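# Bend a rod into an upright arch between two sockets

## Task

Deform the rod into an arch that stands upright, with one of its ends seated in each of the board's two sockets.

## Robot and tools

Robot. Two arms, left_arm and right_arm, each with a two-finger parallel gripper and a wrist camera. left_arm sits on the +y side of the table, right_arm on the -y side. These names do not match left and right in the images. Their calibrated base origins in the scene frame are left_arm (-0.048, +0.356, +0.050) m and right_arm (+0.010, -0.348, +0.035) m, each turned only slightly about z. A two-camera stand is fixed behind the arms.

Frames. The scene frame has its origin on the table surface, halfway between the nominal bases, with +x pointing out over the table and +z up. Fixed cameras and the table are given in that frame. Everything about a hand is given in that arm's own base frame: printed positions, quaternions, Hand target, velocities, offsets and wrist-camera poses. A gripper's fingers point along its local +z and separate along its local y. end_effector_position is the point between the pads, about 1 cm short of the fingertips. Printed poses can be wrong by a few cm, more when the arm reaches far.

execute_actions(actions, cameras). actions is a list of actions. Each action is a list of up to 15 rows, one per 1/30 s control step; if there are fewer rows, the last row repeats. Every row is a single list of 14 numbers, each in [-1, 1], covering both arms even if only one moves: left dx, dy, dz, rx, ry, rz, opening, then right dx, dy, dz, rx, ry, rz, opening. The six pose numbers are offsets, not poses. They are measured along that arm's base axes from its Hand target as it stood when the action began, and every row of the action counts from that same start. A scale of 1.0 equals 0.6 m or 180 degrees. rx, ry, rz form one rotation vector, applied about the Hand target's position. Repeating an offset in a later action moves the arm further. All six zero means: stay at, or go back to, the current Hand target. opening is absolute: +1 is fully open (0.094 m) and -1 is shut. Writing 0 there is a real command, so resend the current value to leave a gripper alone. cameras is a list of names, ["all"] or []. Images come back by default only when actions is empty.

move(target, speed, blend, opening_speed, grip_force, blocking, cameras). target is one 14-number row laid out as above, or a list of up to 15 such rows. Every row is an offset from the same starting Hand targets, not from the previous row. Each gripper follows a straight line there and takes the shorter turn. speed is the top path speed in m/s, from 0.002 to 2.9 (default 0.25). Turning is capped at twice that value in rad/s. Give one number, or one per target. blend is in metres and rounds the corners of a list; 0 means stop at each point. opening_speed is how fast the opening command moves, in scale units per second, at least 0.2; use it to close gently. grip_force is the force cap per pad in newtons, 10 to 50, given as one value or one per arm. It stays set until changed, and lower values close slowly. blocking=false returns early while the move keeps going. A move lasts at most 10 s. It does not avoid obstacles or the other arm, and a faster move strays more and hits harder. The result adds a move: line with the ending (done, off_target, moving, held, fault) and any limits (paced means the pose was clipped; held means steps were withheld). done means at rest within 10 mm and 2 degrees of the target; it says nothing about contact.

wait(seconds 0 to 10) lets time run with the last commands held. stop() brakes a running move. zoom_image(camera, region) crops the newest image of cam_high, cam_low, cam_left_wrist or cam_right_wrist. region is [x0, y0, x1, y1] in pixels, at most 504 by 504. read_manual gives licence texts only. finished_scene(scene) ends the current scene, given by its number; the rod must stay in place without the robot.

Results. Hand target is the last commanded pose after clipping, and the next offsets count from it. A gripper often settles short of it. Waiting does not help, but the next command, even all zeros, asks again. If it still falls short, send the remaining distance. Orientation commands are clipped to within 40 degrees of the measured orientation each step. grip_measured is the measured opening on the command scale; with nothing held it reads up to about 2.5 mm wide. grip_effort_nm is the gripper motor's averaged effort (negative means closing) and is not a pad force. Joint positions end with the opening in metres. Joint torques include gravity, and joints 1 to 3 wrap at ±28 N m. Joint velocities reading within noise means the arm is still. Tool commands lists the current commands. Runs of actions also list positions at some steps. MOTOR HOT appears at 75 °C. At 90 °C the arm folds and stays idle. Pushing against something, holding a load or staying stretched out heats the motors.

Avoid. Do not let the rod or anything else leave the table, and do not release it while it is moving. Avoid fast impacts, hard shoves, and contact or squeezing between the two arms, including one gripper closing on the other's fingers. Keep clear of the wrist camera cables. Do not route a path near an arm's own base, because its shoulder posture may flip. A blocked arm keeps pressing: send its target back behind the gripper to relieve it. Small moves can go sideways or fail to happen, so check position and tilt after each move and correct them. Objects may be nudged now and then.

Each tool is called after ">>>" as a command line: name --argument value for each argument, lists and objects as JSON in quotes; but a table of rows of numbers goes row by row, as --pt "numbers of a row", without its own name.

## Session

>>> execute_actions --actions '[]' --cameras '["cam_high"]'

Scene clock: 0.00 s.
left_arm: end_effector_position=(+0.3956, -0.0148, +0.0847) grip_measured=+1.000 grip_effort_nm=n/a end_effector_quat_wxyz=(+0.556, +0.013, +0.831, -0.006) | right_arm: end_effector_position=(+0.3778, -0.0284, +0.0677) grip_measured=+1.000 grip_effort_nm=n/a end_effector_quat_wxyz=(+0.516, +0.068, +0.850, -0.077)
Joint positions: left_arm=[-0.045 1.535 0.391 0.753 -0.018 -0.002 0.094] | right_arm=[0.029 1.503 0.376 0.64 0.229 0.051 0.094]
Joint velocities: within noise
Joint torques (N m): no reading
Heat: left arm: 33 °C; right arm: 29 °C.
Hand target: left_arm +0.3990, -0.0150, +0.0925; +0.566, +0.013, +0.824, -0.006 | right_arm +0.3795, -0.0284, +0.0709; +0.520, +0.069, +0.848, -0.077
Tool commands: left_gripper/opening=+1.0 right_gripper/opening=+1.0
Images, in order (width x height): cam_high 672x504.

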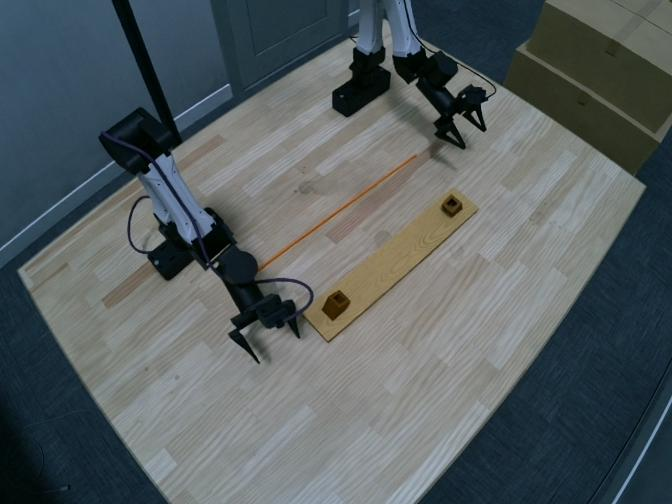

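>>> move --target '[-0.1645,-0.3085,0.3463,0.0008,0.161,0.009,0.2,-0.1658,0.378,0.3815,0.0313,0.1276,0.0586,0.2]' --speed 0.35 --cameras '["all"]'

>>> zoom_image --camera "cam_left_wrist" --region '[180, 30, 340, 150]'

>>> zoom_image --camera "cam_right_wrist" --region '[270, 90, 430, 210]'

Scene clock: 15.27 s.
left_arm: end_effector_position=(+0.2971, -0.1999, +0.2909) grip_measured=+0.202 grip_effort_nm=-0.09 end_effector_quat_wxyz=(+0.331, +0.010, +0.944, +0.004) | right_arm: end_effector_position=(+0.2799, +0.1961, +0.2985) grip_measured=+0.202 grip_effort_nm=-0.13 end_effector_quat_wxyz=(+0.348, -0.003, +0.938, -0.001)
Joint positions: left_arm=[-0.815 1.548 1.778 -1.298 -0.472 -0.671 0.056] | right_arm=[0.867 1.489 1.738 -1.312 0.52 0.723 0.056]
Joint torques (N m): left_arm=[-0.21 -6.01 10.59 1.48 -0.57 -0.02] | right_arm=[-0.25 -4.72 9.48 1.01 0.25 0.06]
Heat: left arm: 37 °C; right arm: 31 °C.
Hand target: left_arm +0.3003, -0.2001, +0.3003; +0.342, +0.000, +0.940, +0.000 | right_arm +0.2800, +0.1984, +0.2999; +0.341, +0.000, +0.940, +0.001
Off the commanded pose: left_arm 0.010 m, 2 deg | right_arm 0.003 m, 1 deg.
move: done

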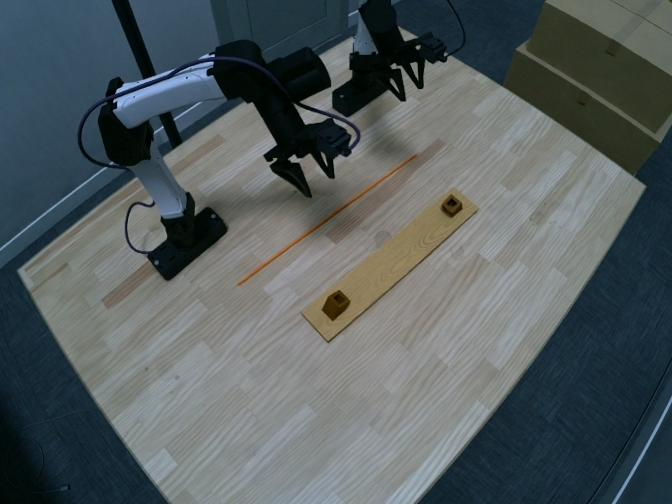

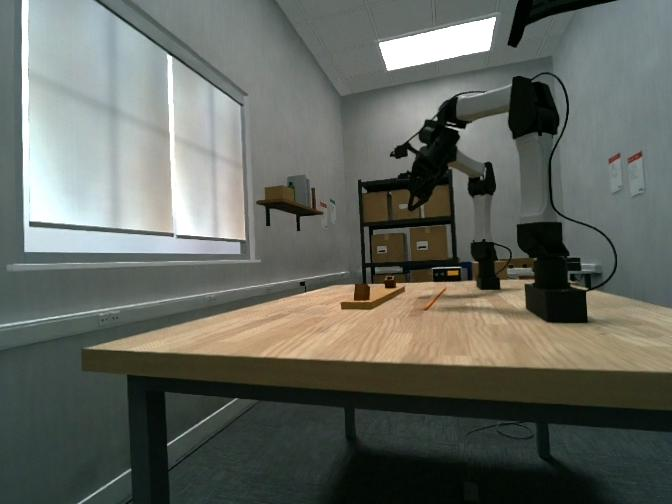

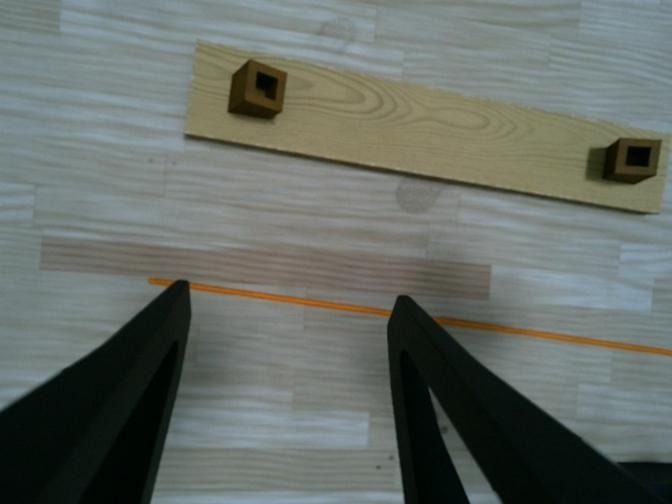

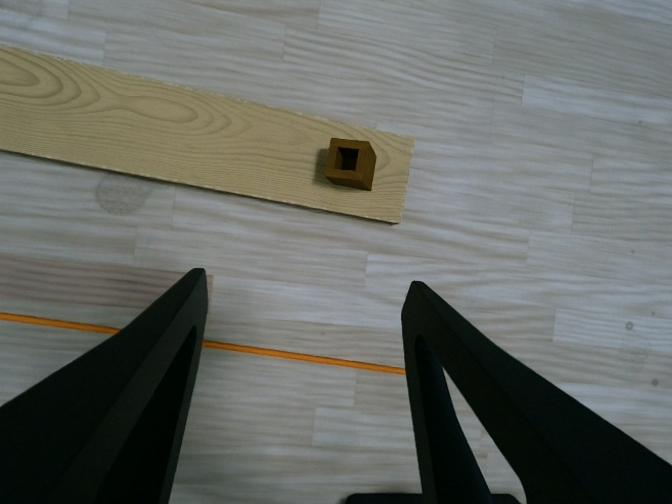

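Scaled by 3.150 from the camera's 672x504 image, which has a finer 960x720 frame.

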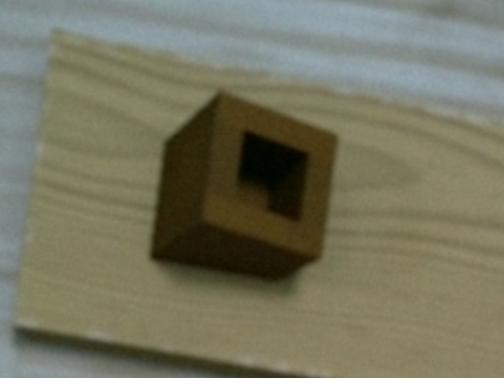

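Scaled by 3.150 from the camera's 672x504 image, which has a finer 960x720 frame.

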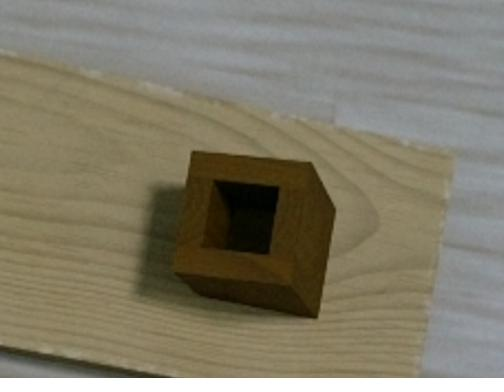

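>>> move --target '[-0.0497,0.1418,-0.4888,0.1832,0.1682,-0.5035,0,-0.1717,-0.2023,-0.4698,-0.1636,0.1789,0.4511,0]' --speed 0.3 --cameras '["cam_left_wrist","cam_right_wrist"]'

Scene clock: 59.17 s.
left_arm: end_effector_position=(+0.2699, -0.1198, +0.0108) grip_measured=+0.002 grip_effort_nm=-0.09 end_effector_quat_wxyz=(+0.004, +0.736, +0.677, -0.005) | right_arm: end_effector_position=(+0.1799, +0.0790, +0.0235) grip_measured=+0.002 grip_effort_nm=-0.13 end_effector_quat_wxyz=(+0.007, -0.670, +0.742, -0.004)
Joint positions: left_arm=[-0.41 1.76 1.051 -0.86 0.013 1.243 0.047] | right_arm=[0.417 1.343 0.699 -0.91 0.004 -1.052 0.047]
Joint torques (N m): left_arm=[0.36 -7.31 5.41 0.56 -0.09 0.18] | right_arm=[-0.88 -3.11 5.37 0.37 -0.12 -0.3]
Heat: left arm: 37 °C; right arm: 30 °C.
Hand target: left_arm +0.2705, -0.1150, +0.0071; +0.000, +0.737, +0.676, +0.000 | right_arm +0.1770, +0.0771, +0.0180; +0.000, -0.675, +0.738, +0.001
Off the commanded pose: left_arm 0.006 m, 1 deg | right_arm 0.006 m, 1 deg.
move: done
Images, in order (width x height): cam_left_wrist 672x504, cam_right_wrist 672x504.

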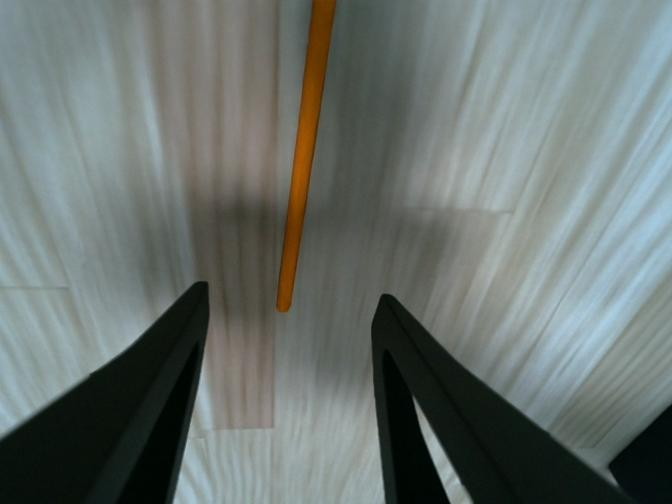

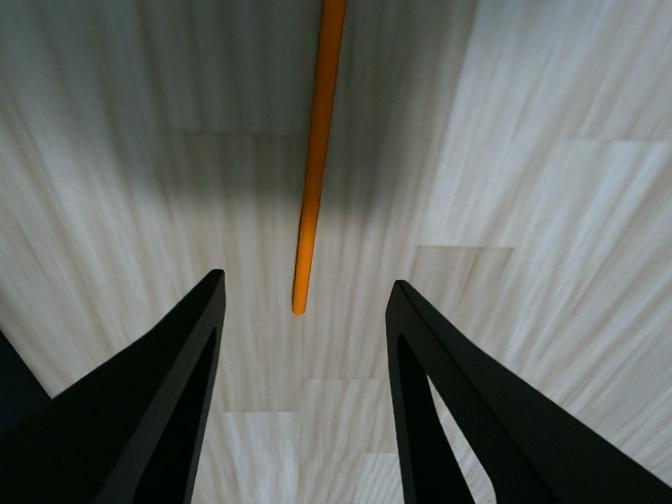

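>>> move --pt "0.0033 0 -0.0793 0 0 0 -0.3 0 -0.0067 -0.0783 0 0 0 -0.3" --pt "0.0033 0 -0.0793 0 0 0 -1 0 -0.0067 -0.0783 0 0 0 -1" --speed 0.07 --opening_speed 0.5 --cameras '["cam_left_wrist","cam_right_wrist"]'

Scene clock: 71.90 s.
left_arm: end_effector_position=(+0.2725, -0.1206, -0.0365) grip_measured=-0.886 grip_effort_nm=-1.01 end_effector_quat_wxyz=(+0.005, +0.737, +0.676, -0.005) | right_arm: end_effector_position=(+0.1820, +0.0751, -0.0220) grip_measured=-0.879 grip_effort_nm=-1.03 end_effector_quat_wxyz=(+0.009, -0.672, +0.741, -0.006)
Joint positions: left_arm=[-0.409 1.868 0.969 -0.667 0.013 1.247 0.005] | right_arm=[0.396 1.452 0.576 -0.674 0.006 -1.077 0.006]
Joint torques (N m): left_arm=[0.55 -7.57 4.6 0.57 -0.11 0.2] | right_arm=[-0.75 -2.88 4.49 0.42 -0.14 -0.23]
Heat: left arm: 35 °C; right arm: 30 °C.
Hand target: left_arm +0.2725, -0.1150, -0.0406; +0.000, +0.737, +0.676, +0.000 | right_arm +0.1770, +0.0730, -0.0290; +0.000, -0.675, +0.738, +0.001
Off the commanded pose: left_arm 0.007 m, 1 deg | right_arm 0.009 m, 1 deg.
move: done
Images, in order (width x height): cam_left_wrist 672x504, cam_right_wrist 672x504.

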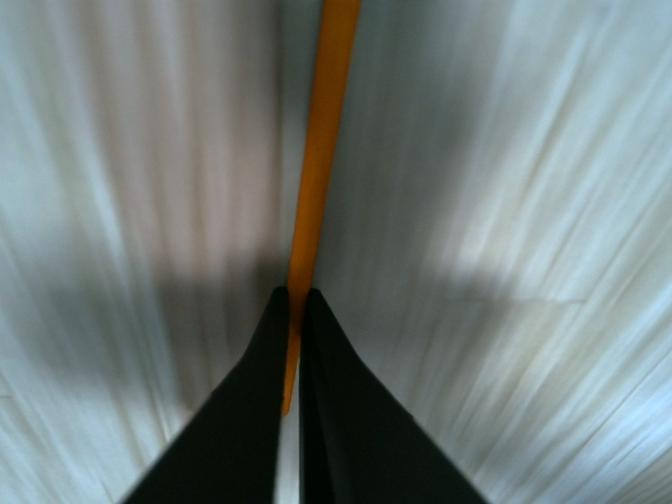

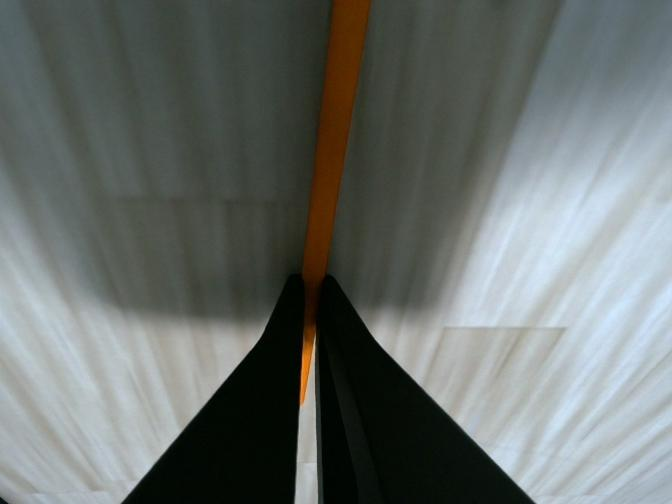

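>>> move --pt "0 0 0.15 0 0 0 -1 0 0 0.15 0 0 0 -1" --pt "0.2527 0.006 0.3677 -0.0312 -0.3874 0.0032 -1 0.2858 0.0147 0.3733 -0.0327 -0.3873 0.0028 -1" --speed 0.18 --blend '[0.03,0]' --cameras '["cam_high"]'

>>> move --pt "0.0095 -0.0099 -0.0186 -0.1108 0.0083 0 -1 0.0135 0.0097 -0.0194 0.1108 -0.0088 0 -1" --pt "0.0189 -0.0335 -0.0373 -0.1939 0.0146 0 -1 0.027 0.0327 -0.0388 0.1939 -0.0154 0 -1" --pt "0.026 -0.0693 -0.0621 -0.277 0.0208 0 -1 0.0371 0.0676 -0.0646 0.2769 -0.0219 0 -1" --pt "0.0331 -0.1109 -0.0869 -0.3324 0.025 0 -1 0.0473 0.1081 -0.0904 0.3323 -0.0263 0 -1" --speed 0.14 --blend '[0.01,0.01,0.01,0]' --cameras '["all"]'

Scene clock: 129.13 s.
left_arm: end_effector_position=(+0.4234, -0.1131, +0.1838) grip_measured=-0.887 grip_effort_nm=-1.03 end_effector_quat_wxyz=(+0.421, +0.600, +0.560, +0.386) | right_arm: end_effector_position=(+0.3473, +0.0832, +0.2022) grip_measured=-0.879 grip_effort_nm=-1.05 end_effector_quat_wxyz=(-0.394, +0.553, -0.603, +0.418)
Joint positions: left_arm=[-0.367 1.42 0.757 0.294 -0.271 1.46 0.005] | right_arm=[0.476 1.068 0.609 0.059 0.513 -1.353 0.006]
Joint torques (N m): left_arm=[0.23 -5.48 6.95 2.84 -0.09 0.11] | right_arm=[-0.64 -2.48 6.83 2.32 0.12 -0.12]
Heat: left arm: 38 °C; right arm: 29 °C.
Hand target: left_arm +0.4241, -0.1113, +0.1802; +0.420, +0.600, +0.558, +0.390 | right_arm +0.3485, +0.0818, +0.1951; -0.389, +0.557, -0.602, +0.421
Off the commanded pose: left_arm 0.004 m, 0 deg | right_arm 0.007 m, 1 deg.
move: done
Images, in order (width x height): cam_high 672x504.

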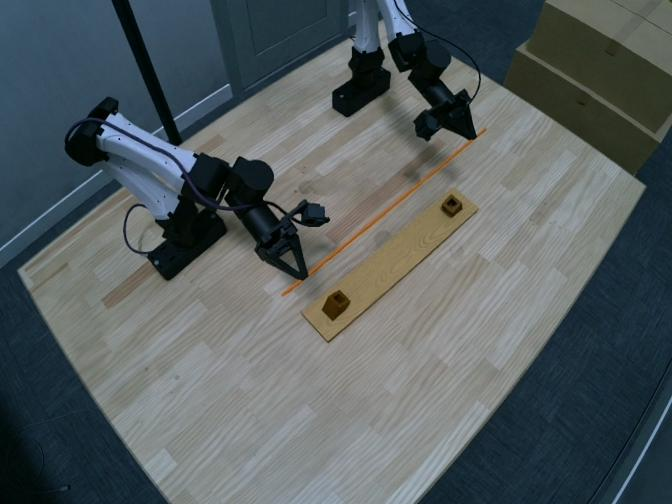

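Scene clock: 133.73 s.
left_arm: end_effector_position=(+0.4507, -0.1588, +0.1271) grip_measured=-0.887 grip_effort_nm=-1.03 end_effector_quat_wxyz=(+0.632, +0.316, +0.704, +0.071) | right_arm: end_effector_position=(+0.3814, +0.1306, +0.1433) grip_measured=-0.880 grip_effort_nm=-1.05 end_effector_quat_wxyz=(+0.629, -0.262, +0.723, -0.119)
Joint positions: left_arm=[-0.355 1.787 0.653 0.941 -0.045 0.525 0.005] | right_arm=[0.452 1.475 0.397 0.888 0.286 -0.48 0.006]
Joint torques (N m): left_arm=[-2.37 -7.06 5.64 2.97 0.47 -0.22] | right_arm=[1.62 -4.26 5.65 2.58 -0.41 0.29]
Heat: left arm: 37 °C; right arm: 30 °C.
Hand target: left_arm +0.4439, -0.1779, +0.1280; +0.642, +0.325, +0.693, +0.037 | right_arm +0.3768, +0.1467, +0.1407; +0.638, -0.272, +0.715, -0.086
Off the commanded pose: left_arm 0.020 m, 4 deg | right_arm 0.017 m, 4 deg.
move: off_target (left_arm, right_arm)

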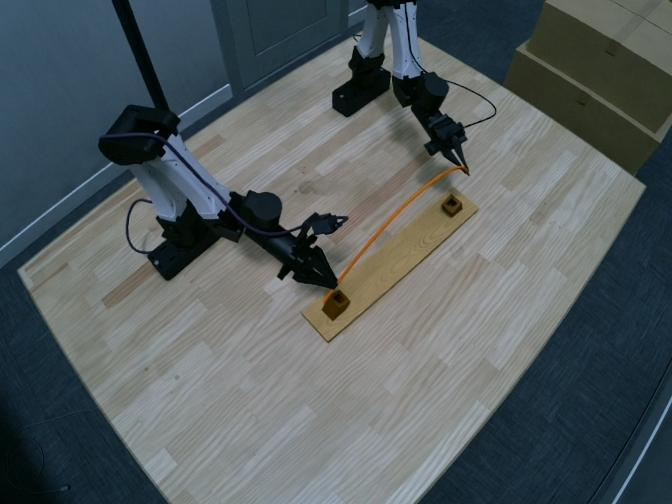

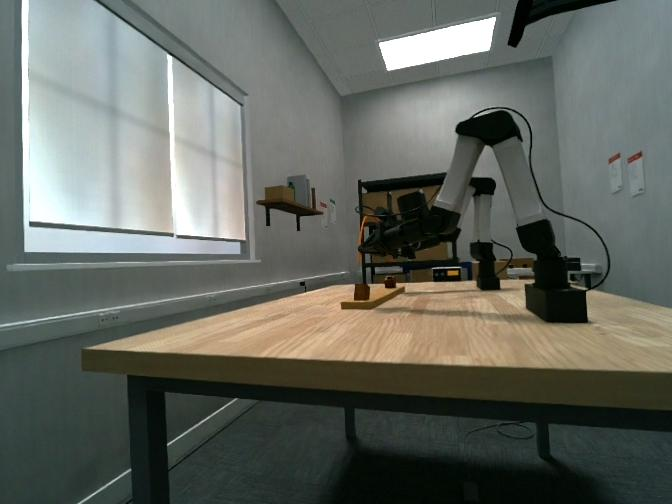

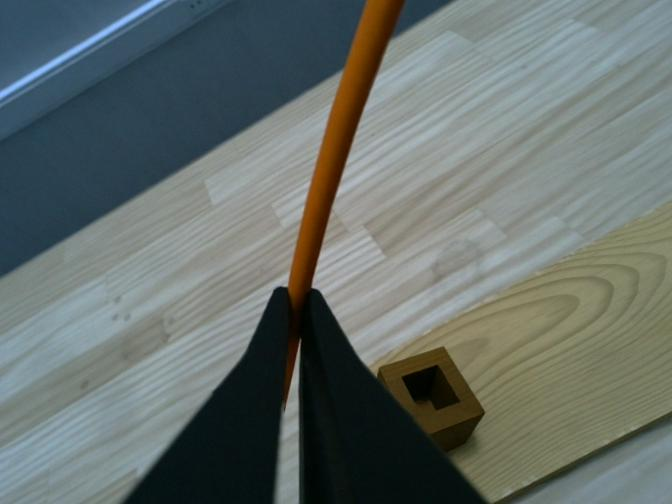

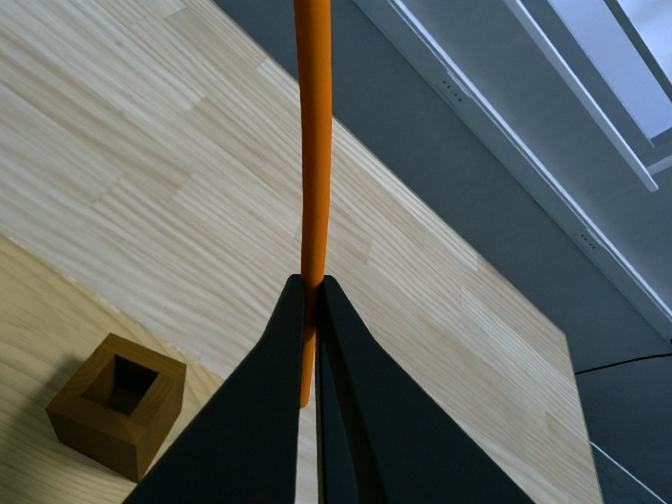

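>>> move --pt "0.0075 -0.066 -0.019 -0.044 -0.006 0 -1 0.01 0.064 -0.019 0.044 -0.014 0 -1" --pt "0.0143 -0.1202 -0.0375 -0.0665 -0.019 0 -1 0.0203 0.1172 -0.0387 0.0665 -0.033 0 -1" --speed 0.1 --blend '[0.01,0]' --cameras '["cam_high","cam_low"]'

>>> zoom_image --camera "cam_high" --region '[305, 265, 365, 325]'

>>> zoom_image --camera "cam_high" --region '[420, 170, 480, 230]'

>>> zoom_image --camera "cam_low" --region '[345, 255, 405, 305]'

Scene clock: 162.40 s.
left_arm: end_effector_position=(+0.4563, -0.2068, +0.0914) grip_measured=-0.887 grip_effort_nm=-1.02 end_effector_quat_wxyz=(+0.673, +0.218, +0.706, +0.032) | right_arm: end_effector_position=(+0.3882, +0.1785, +0.1045) grip_measured=-0.880 grip_effort_nm=-1.05 end_effector_quat_wxyz=(+0.674, -0.167, +0.715, -0.081)
Joint positions: left_arm=[-0.515 2.09 0.717 1.279 -0.261 0.323 0.005] | right_arm=[0.636 1.912 0.45 1.37 0.523 -0.303 0.006]
Joint torques (N m): left_arm=[-3.77 -8.85 8.7 2.84 1.06 0.02] | right_arm=[2.85 -6.04 7.61 2.66 -0.95 -0.09]
Heat: left arm: 44 °C; right arm: 34 °C.
Hand target: left_arm +0.4524, -0.2501, +0.1054; +0.693, +0.255, +0.674, -0.026 | right_arm +0.3890, +0.2171, +0.1175; +0.699, -0.199, +0.687, -0.025
Off the commanded pose: left_arm 0.046 m, 9 deg | right_arm 0.041 m, 9 deg.
move: off_target (left_arm, right_arm)
Images, in order (width x height): cam_high 672x504, cam_low 672x504.

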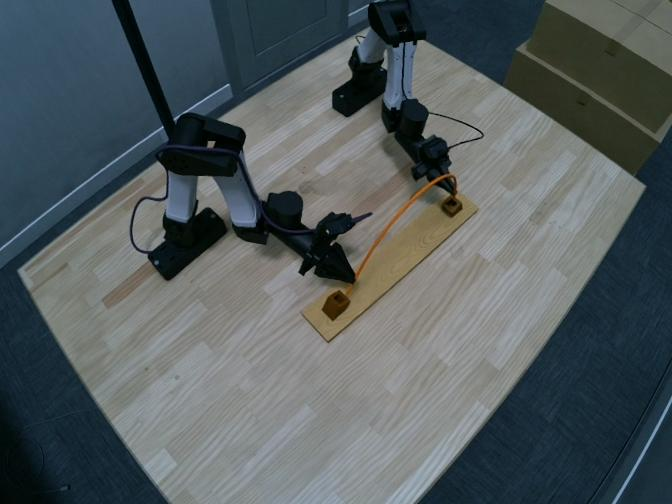

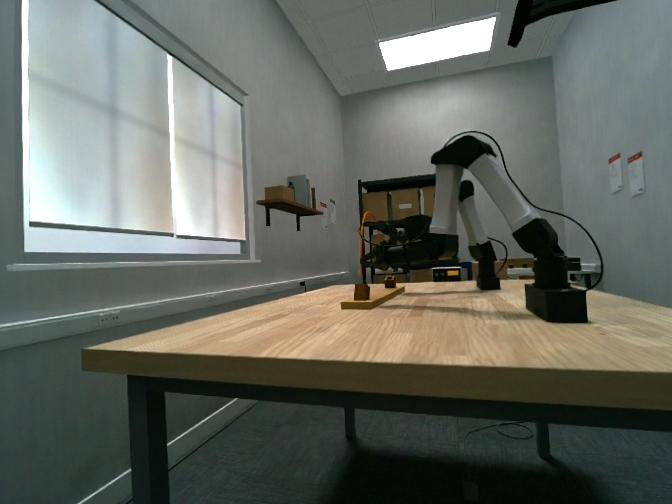

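Scaled by 8.400 from the camera's 672x504 image, which has a finer 960x720 frame.

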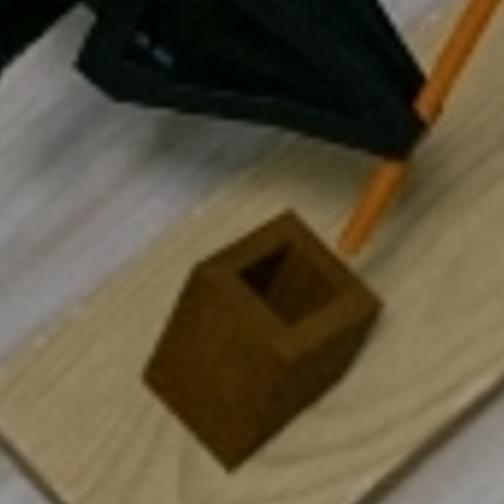

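Scaled by 8.400 from the camera's 672x504 image, which has a finer 960x720 frame.

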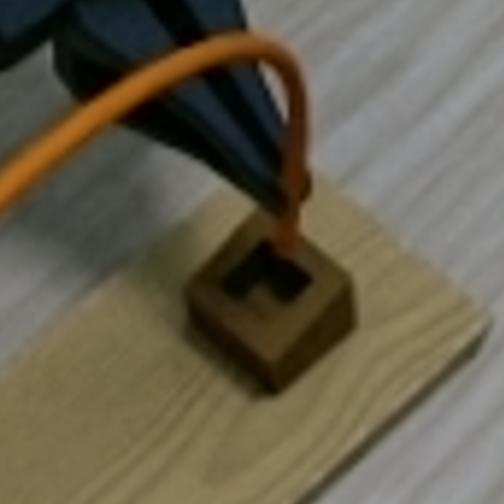

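Scaled by 8.400 from the camera's 672x504 image, which has a finer 960x720 frame.

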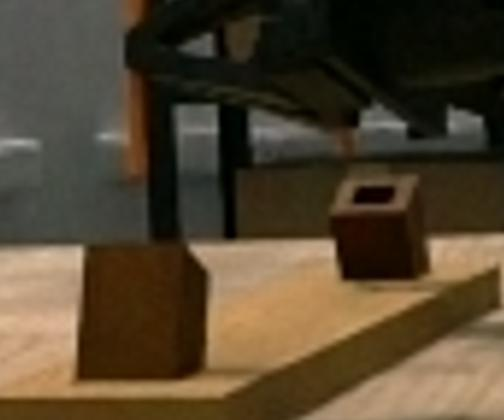

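>>> move --target '[0.0,0.028,-0.0417,0,0,0,-1,0,-0.029,-0.035,0,0,0,-1]' --speed 0.06 --cameras '["cam_high","cam_low","cam_left_wrist","cam_right_wrist"]'

>>> zoom_image --camera "cam_high" --region '[305, 265, 365, 325]'

>>> zoom_image --camera "cam_high" --region '[420, 170, 480, 230]'

>>> zoom_image --camera "cam_low" --region '[345, 255, 405, 305]'

Scene clock: 180.07 s.
left_arm: end_effector_position=(+0.4587, -0.2008, +0.0737) grip_measured=-0.887 grip_effort_nm=-1.03 end_effector_quat_wxyz=(+0.680, +0.213, +0.701, +0.032) | right_arm: end_effector_position=(+0.3922, +0.1729, +0.0850) grip_measured=-0.880 grip_effort_nm=-1.05 end_effector_quat_wxyz=(+0.669, -0.169, +0.719, -0.082)
Joint positions: left_arm=[-0.499 2.185 0.717 1.393 -0.25 0.323 0.005] | right_arm=[0.611 2.009 0.45 1.456 0.499 -0.303 0.006]
Joint torques (N m): left_arm=[-1.87 -9.1 5.48 2.87 1.41 0.07] | right_arm=[0.9 -6.37 4.07 3.16 -1.18 -0.1]
Heat: left arm: 46 °C; right arm: 37 °C.
Hand target: left_arm +0.4525, -0.2331, +0.0803; +0.693, +0.255, +0.674, -0.025 | right_arm +0.3890, +0.1998, +0.0965; +0.699, -0.199, +0.687, -0.025
Off the commanded pose: left_arm 0.034 m, 9 deg | right_arm 0.029 m, 9 deg.
move: off_target (left_arm, right_arm)

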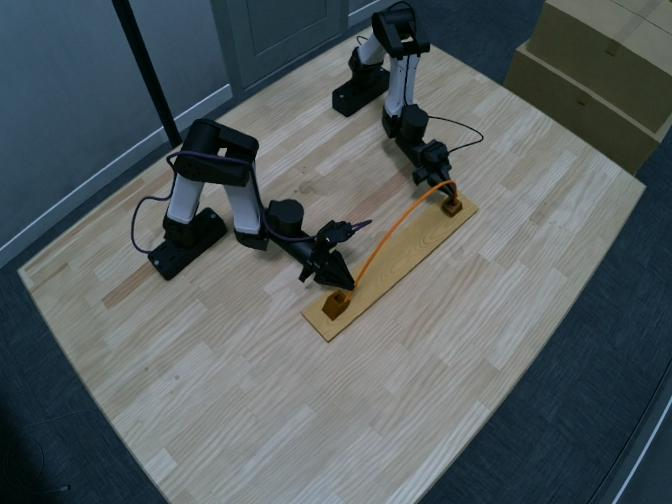

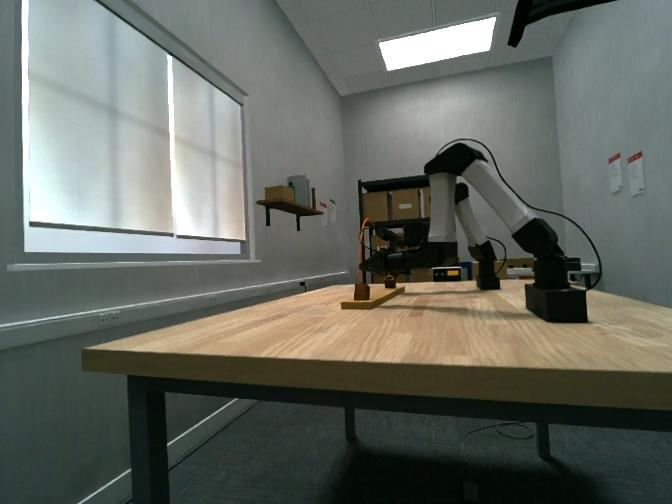

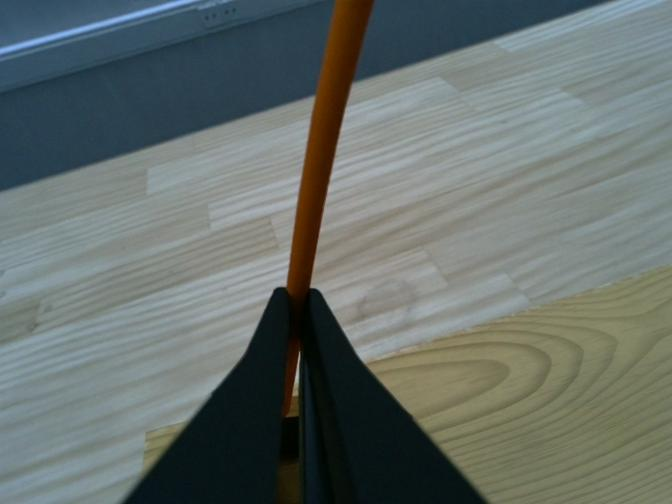

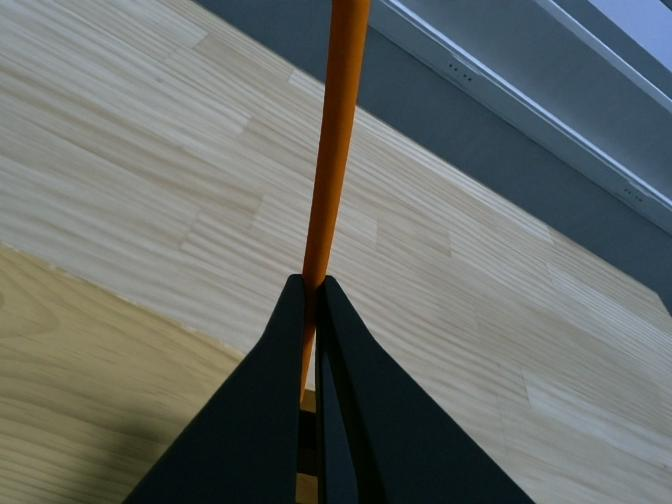

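Scaled by 8.400 from the camera's 672x504 image, which has a finer 960x720 frame.

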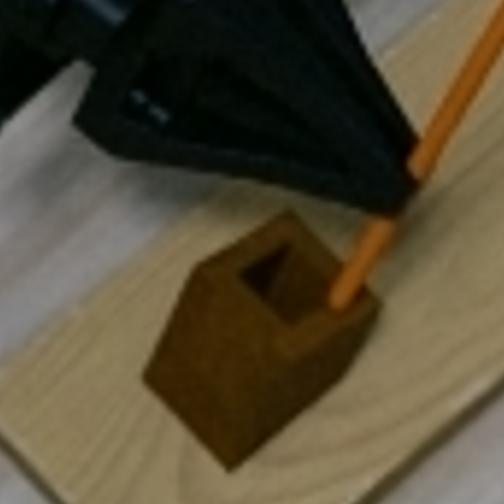

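Scaled by 8.400 from the camera's 672x504 image, which has a finer 960x720 frame.

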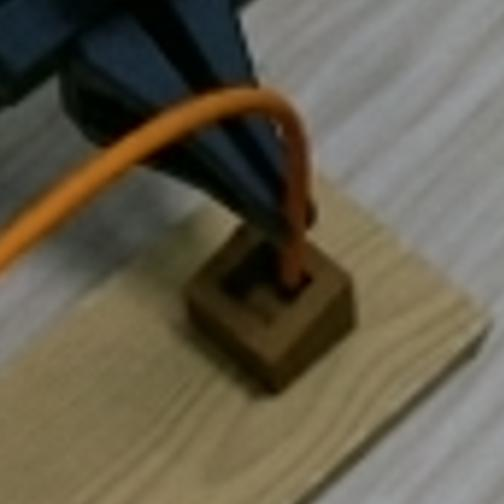

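Scaled by 8.400 from the camera's 672x504 image, which has a finer 960x720 frame.

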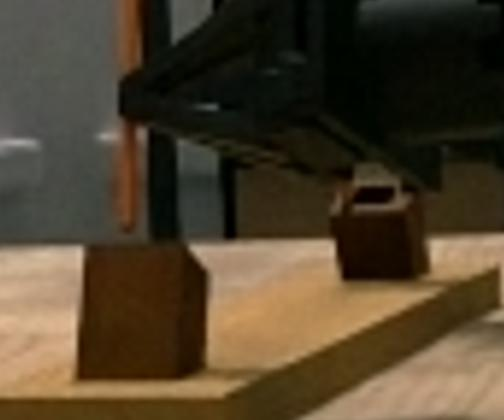

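>>> move --target '[-0.008,0.01,0,0,0,0,-1,-0.025,-0.012,0,0,0,0,-1]' --speed 0.05 --cameras '["cam_high","cam_low","cam_left_wrist","cam_right_wrist"]'

>>> zoom_image --camera "cam_high" --region '[305, 265, 365, 325]'

>>> zoom_image --camera "cam_high" --region '[420, 170, 480, 230]'

>>> zoom_image --camera "cam_low" --region '[345, 255, 405, 305]'

Scene clock: 203.57 s.
left_arm: end_effector_position=(+0.4568, -0.1998, +0.0731) grip_measured=-0.887 grip_effort_nm=-1.03 end_effector_quat_wxyz=(+0.681, +0.216, +0.699, +0.027) | right_arm: end_effector_position=(+0.3777, +0.1628, +0.0697) grip_measured=-0.880 grip_effort_nm=-1.05 end_effector_quat_wxyz=(+0.651, -0.181, +0.732, -0.089)
Joint positions: left_arm=[-0.493 2.185 0.705 1.406 -0.232 0.323 0.005] | right_arm=[0.611 2.009 0.384 1.469 0.499 -0.303 0.006]
Joint torques (N m): left_arm=[-1.55 -9.74 3.92 2.96 1.31 0.06] | right_arm=[1.69 -8.87 3.55 3.31 -1.05 -0.06]
Heat: left arm: 47 °C; right arm: 43 °C.
Hand target: left_arm +0.4477, -0.2273, +0.0804; +0.693, +0.255, +0.674, -0.026 | right_arm +0.3740, +0.1925, +0.0965; +0.699, -0.199, +0.687, -0.025
Off the commanded pose: left_arm 0.030 m, 8 deg | right_arm 0.040 m, 11 deg.
joint sent to its limit (right arm) — joint 4 (wrist pitch), upper limit. The joint targets still meet the commanded pose.
move: off_target (left_arm, right_arm)

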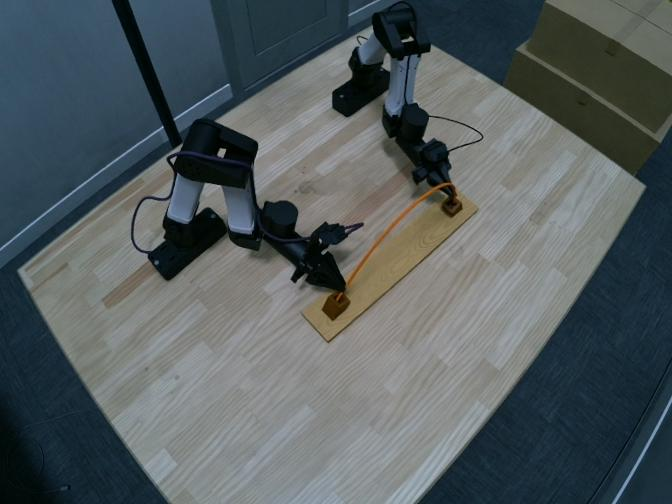

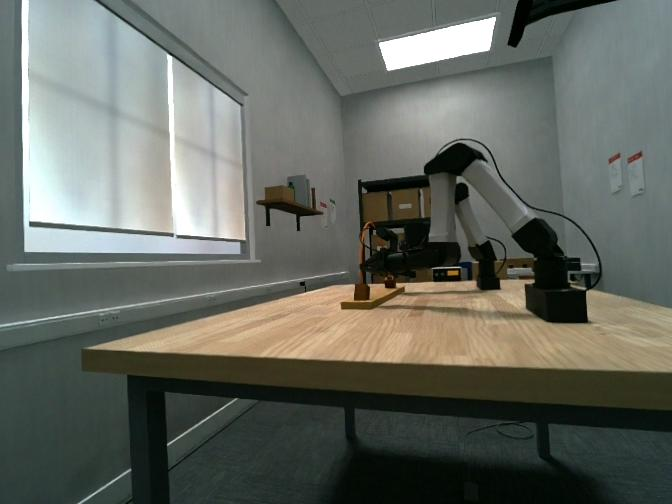

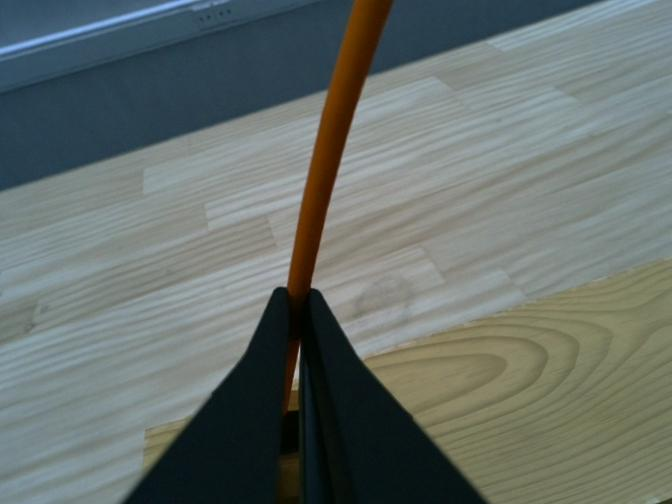

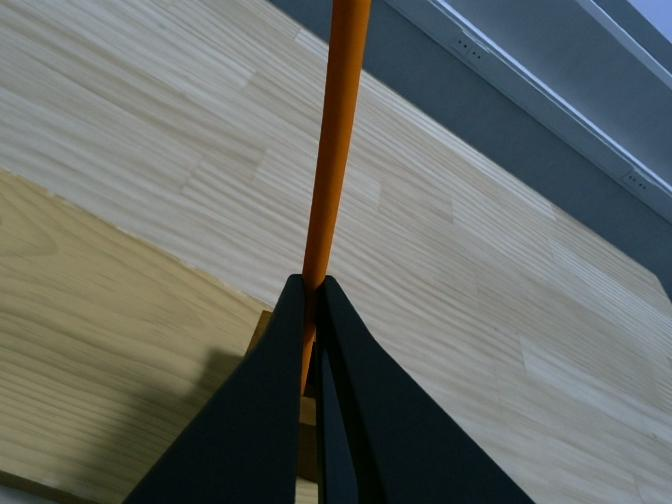

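Scaled by 8.400 from the camera's 672x504 image, which has a finer 960x720 frame.

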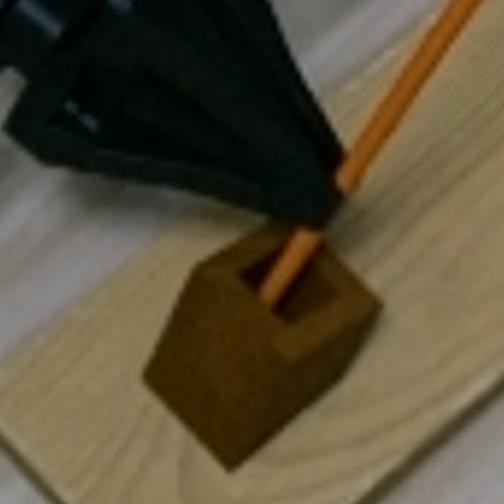

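Scaled by 8.400 from the camera's 672x504 image, which has a finer 960x720 frame.

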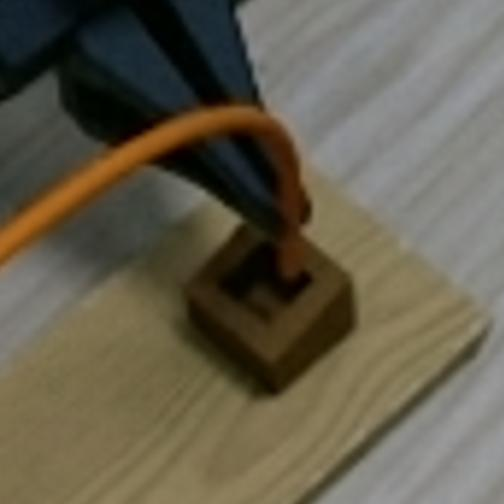

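Scaled by 8.400 from the camera's 672x504 image, which has a finer 960x720 frame.

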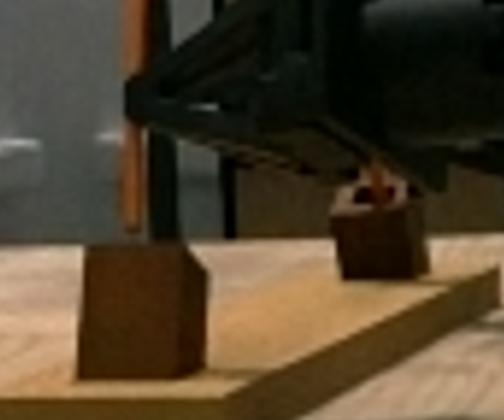

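>>> move --target '[-0.011,0.003,-0.012,0,0,0,-1,0.004,0.008,-0.02,0,0,0,-1]' --speed 0.05 --cameras '["cam_high","cam_low","cam_left_wrist","cam_right_wrist"]'

>>> zoom_image --camera "cam_high" --region '[305, 265, 365, 325]'

>>> zoom_image --camera "cam_high" --region '[420, 170, 480, 230]'

>>> zoom_image --camera "cam_low" --region '[345, 255, 405, 305]'

Scene clock: 216.37 s.
left_arm: end_effector_position=(+0.4510, -0.1968, +0.0685) grip_measured=-0.887 grip_effort_nm=-1.03 end_effector_quat_wxyz=(+0.682, +0.216, +0.698, +0.027) | right_arm: end_effector_position=(+0.3766, +0.1639, +0.0651) grip_measured=-0.880 grip_effort_nm=-1.05 end_effector_quat_wxyz=(+0.648, -0.182, +0.735, -0.087)
Joint positions: left_arm=[-0.493 2.2 0.68 1.451 -0.231 0.323 0.005] | right_arm=[0.615 2.022 0.384 1.472 0.499 -0.296 0.006]
Joint torques (N m): left_arm=[-2.13 -8.96 3.74 3 1.25 0.03] | right_arm=[2.3 -6.15 5.14 3.29 -0.9 -0.01]
Heat: left arm: 47 °C; right arm: 42 °C.
Hand target: left_arm +0.4411, -0.2255, +0.0732; +0.693, +0.255, +0.674, -0.026 | right_arm +0.3764, +0.1972, +0.0846; +0.699, -0.199, +0.687, -0.025
Off the commanded pose: left_arm 0.031 m, 8 deg | right_arm 0.039 m, 11 deg.
joint sent to its limit (right arm) — joint 4 (wrist pitch), upper limit. The joint targets still meet the commanded pose.
move: off_target (left_arm, right_arm)

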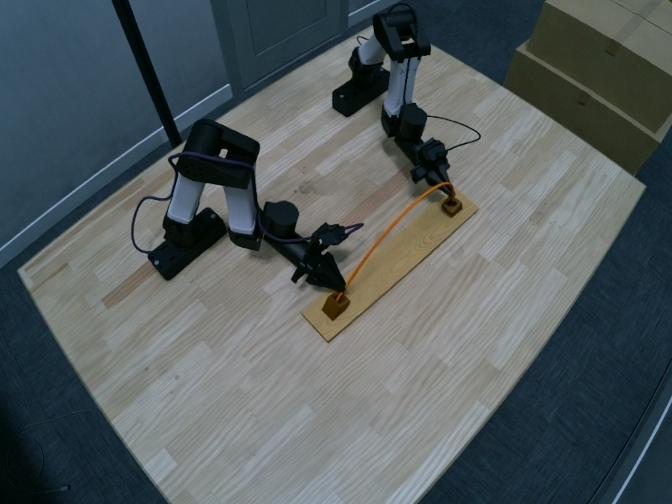

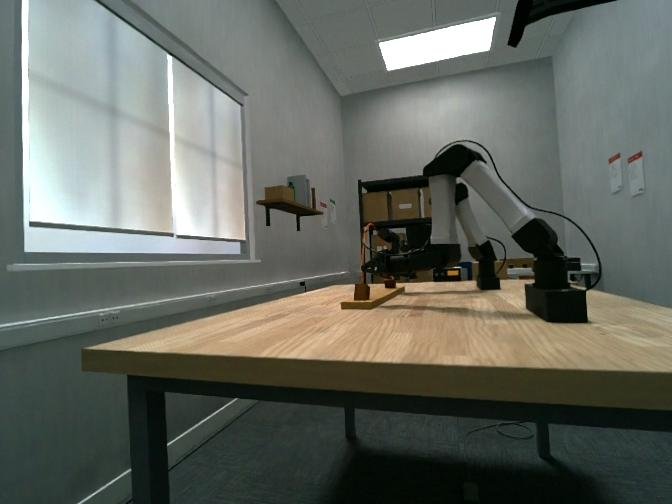

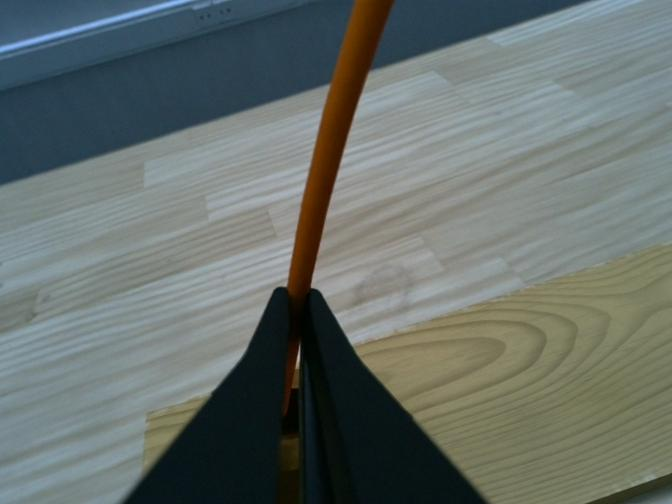

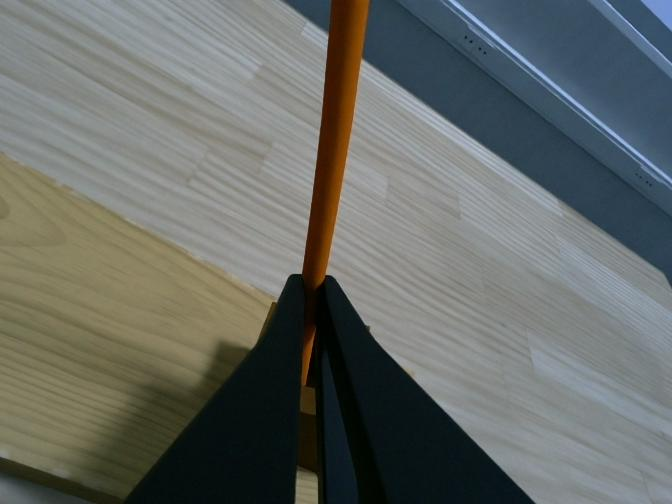

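Scaled by 8.400 from the camera's 672x504 image, which has a finer 960x720 frame.

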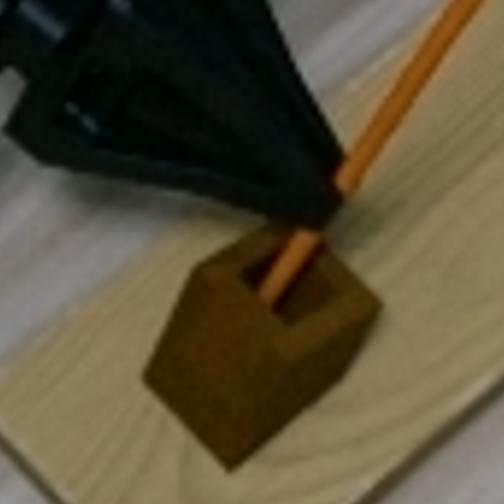

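Scaled by 8.400 from the camera's 672x504 image, which has a finer 960x720 frame.

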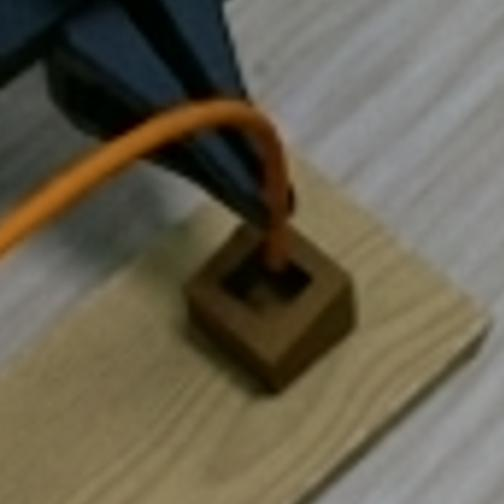

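Scaled by 8.400 from the camera's 672x504 image, which has a finer 960x720 frame.

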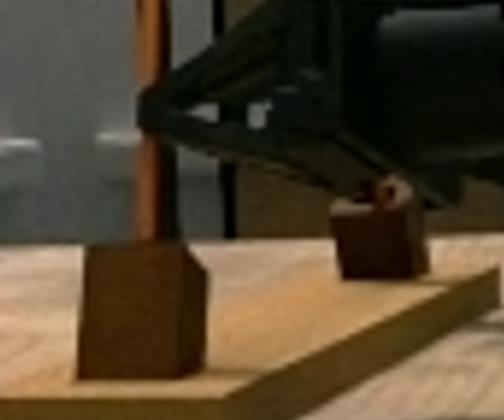

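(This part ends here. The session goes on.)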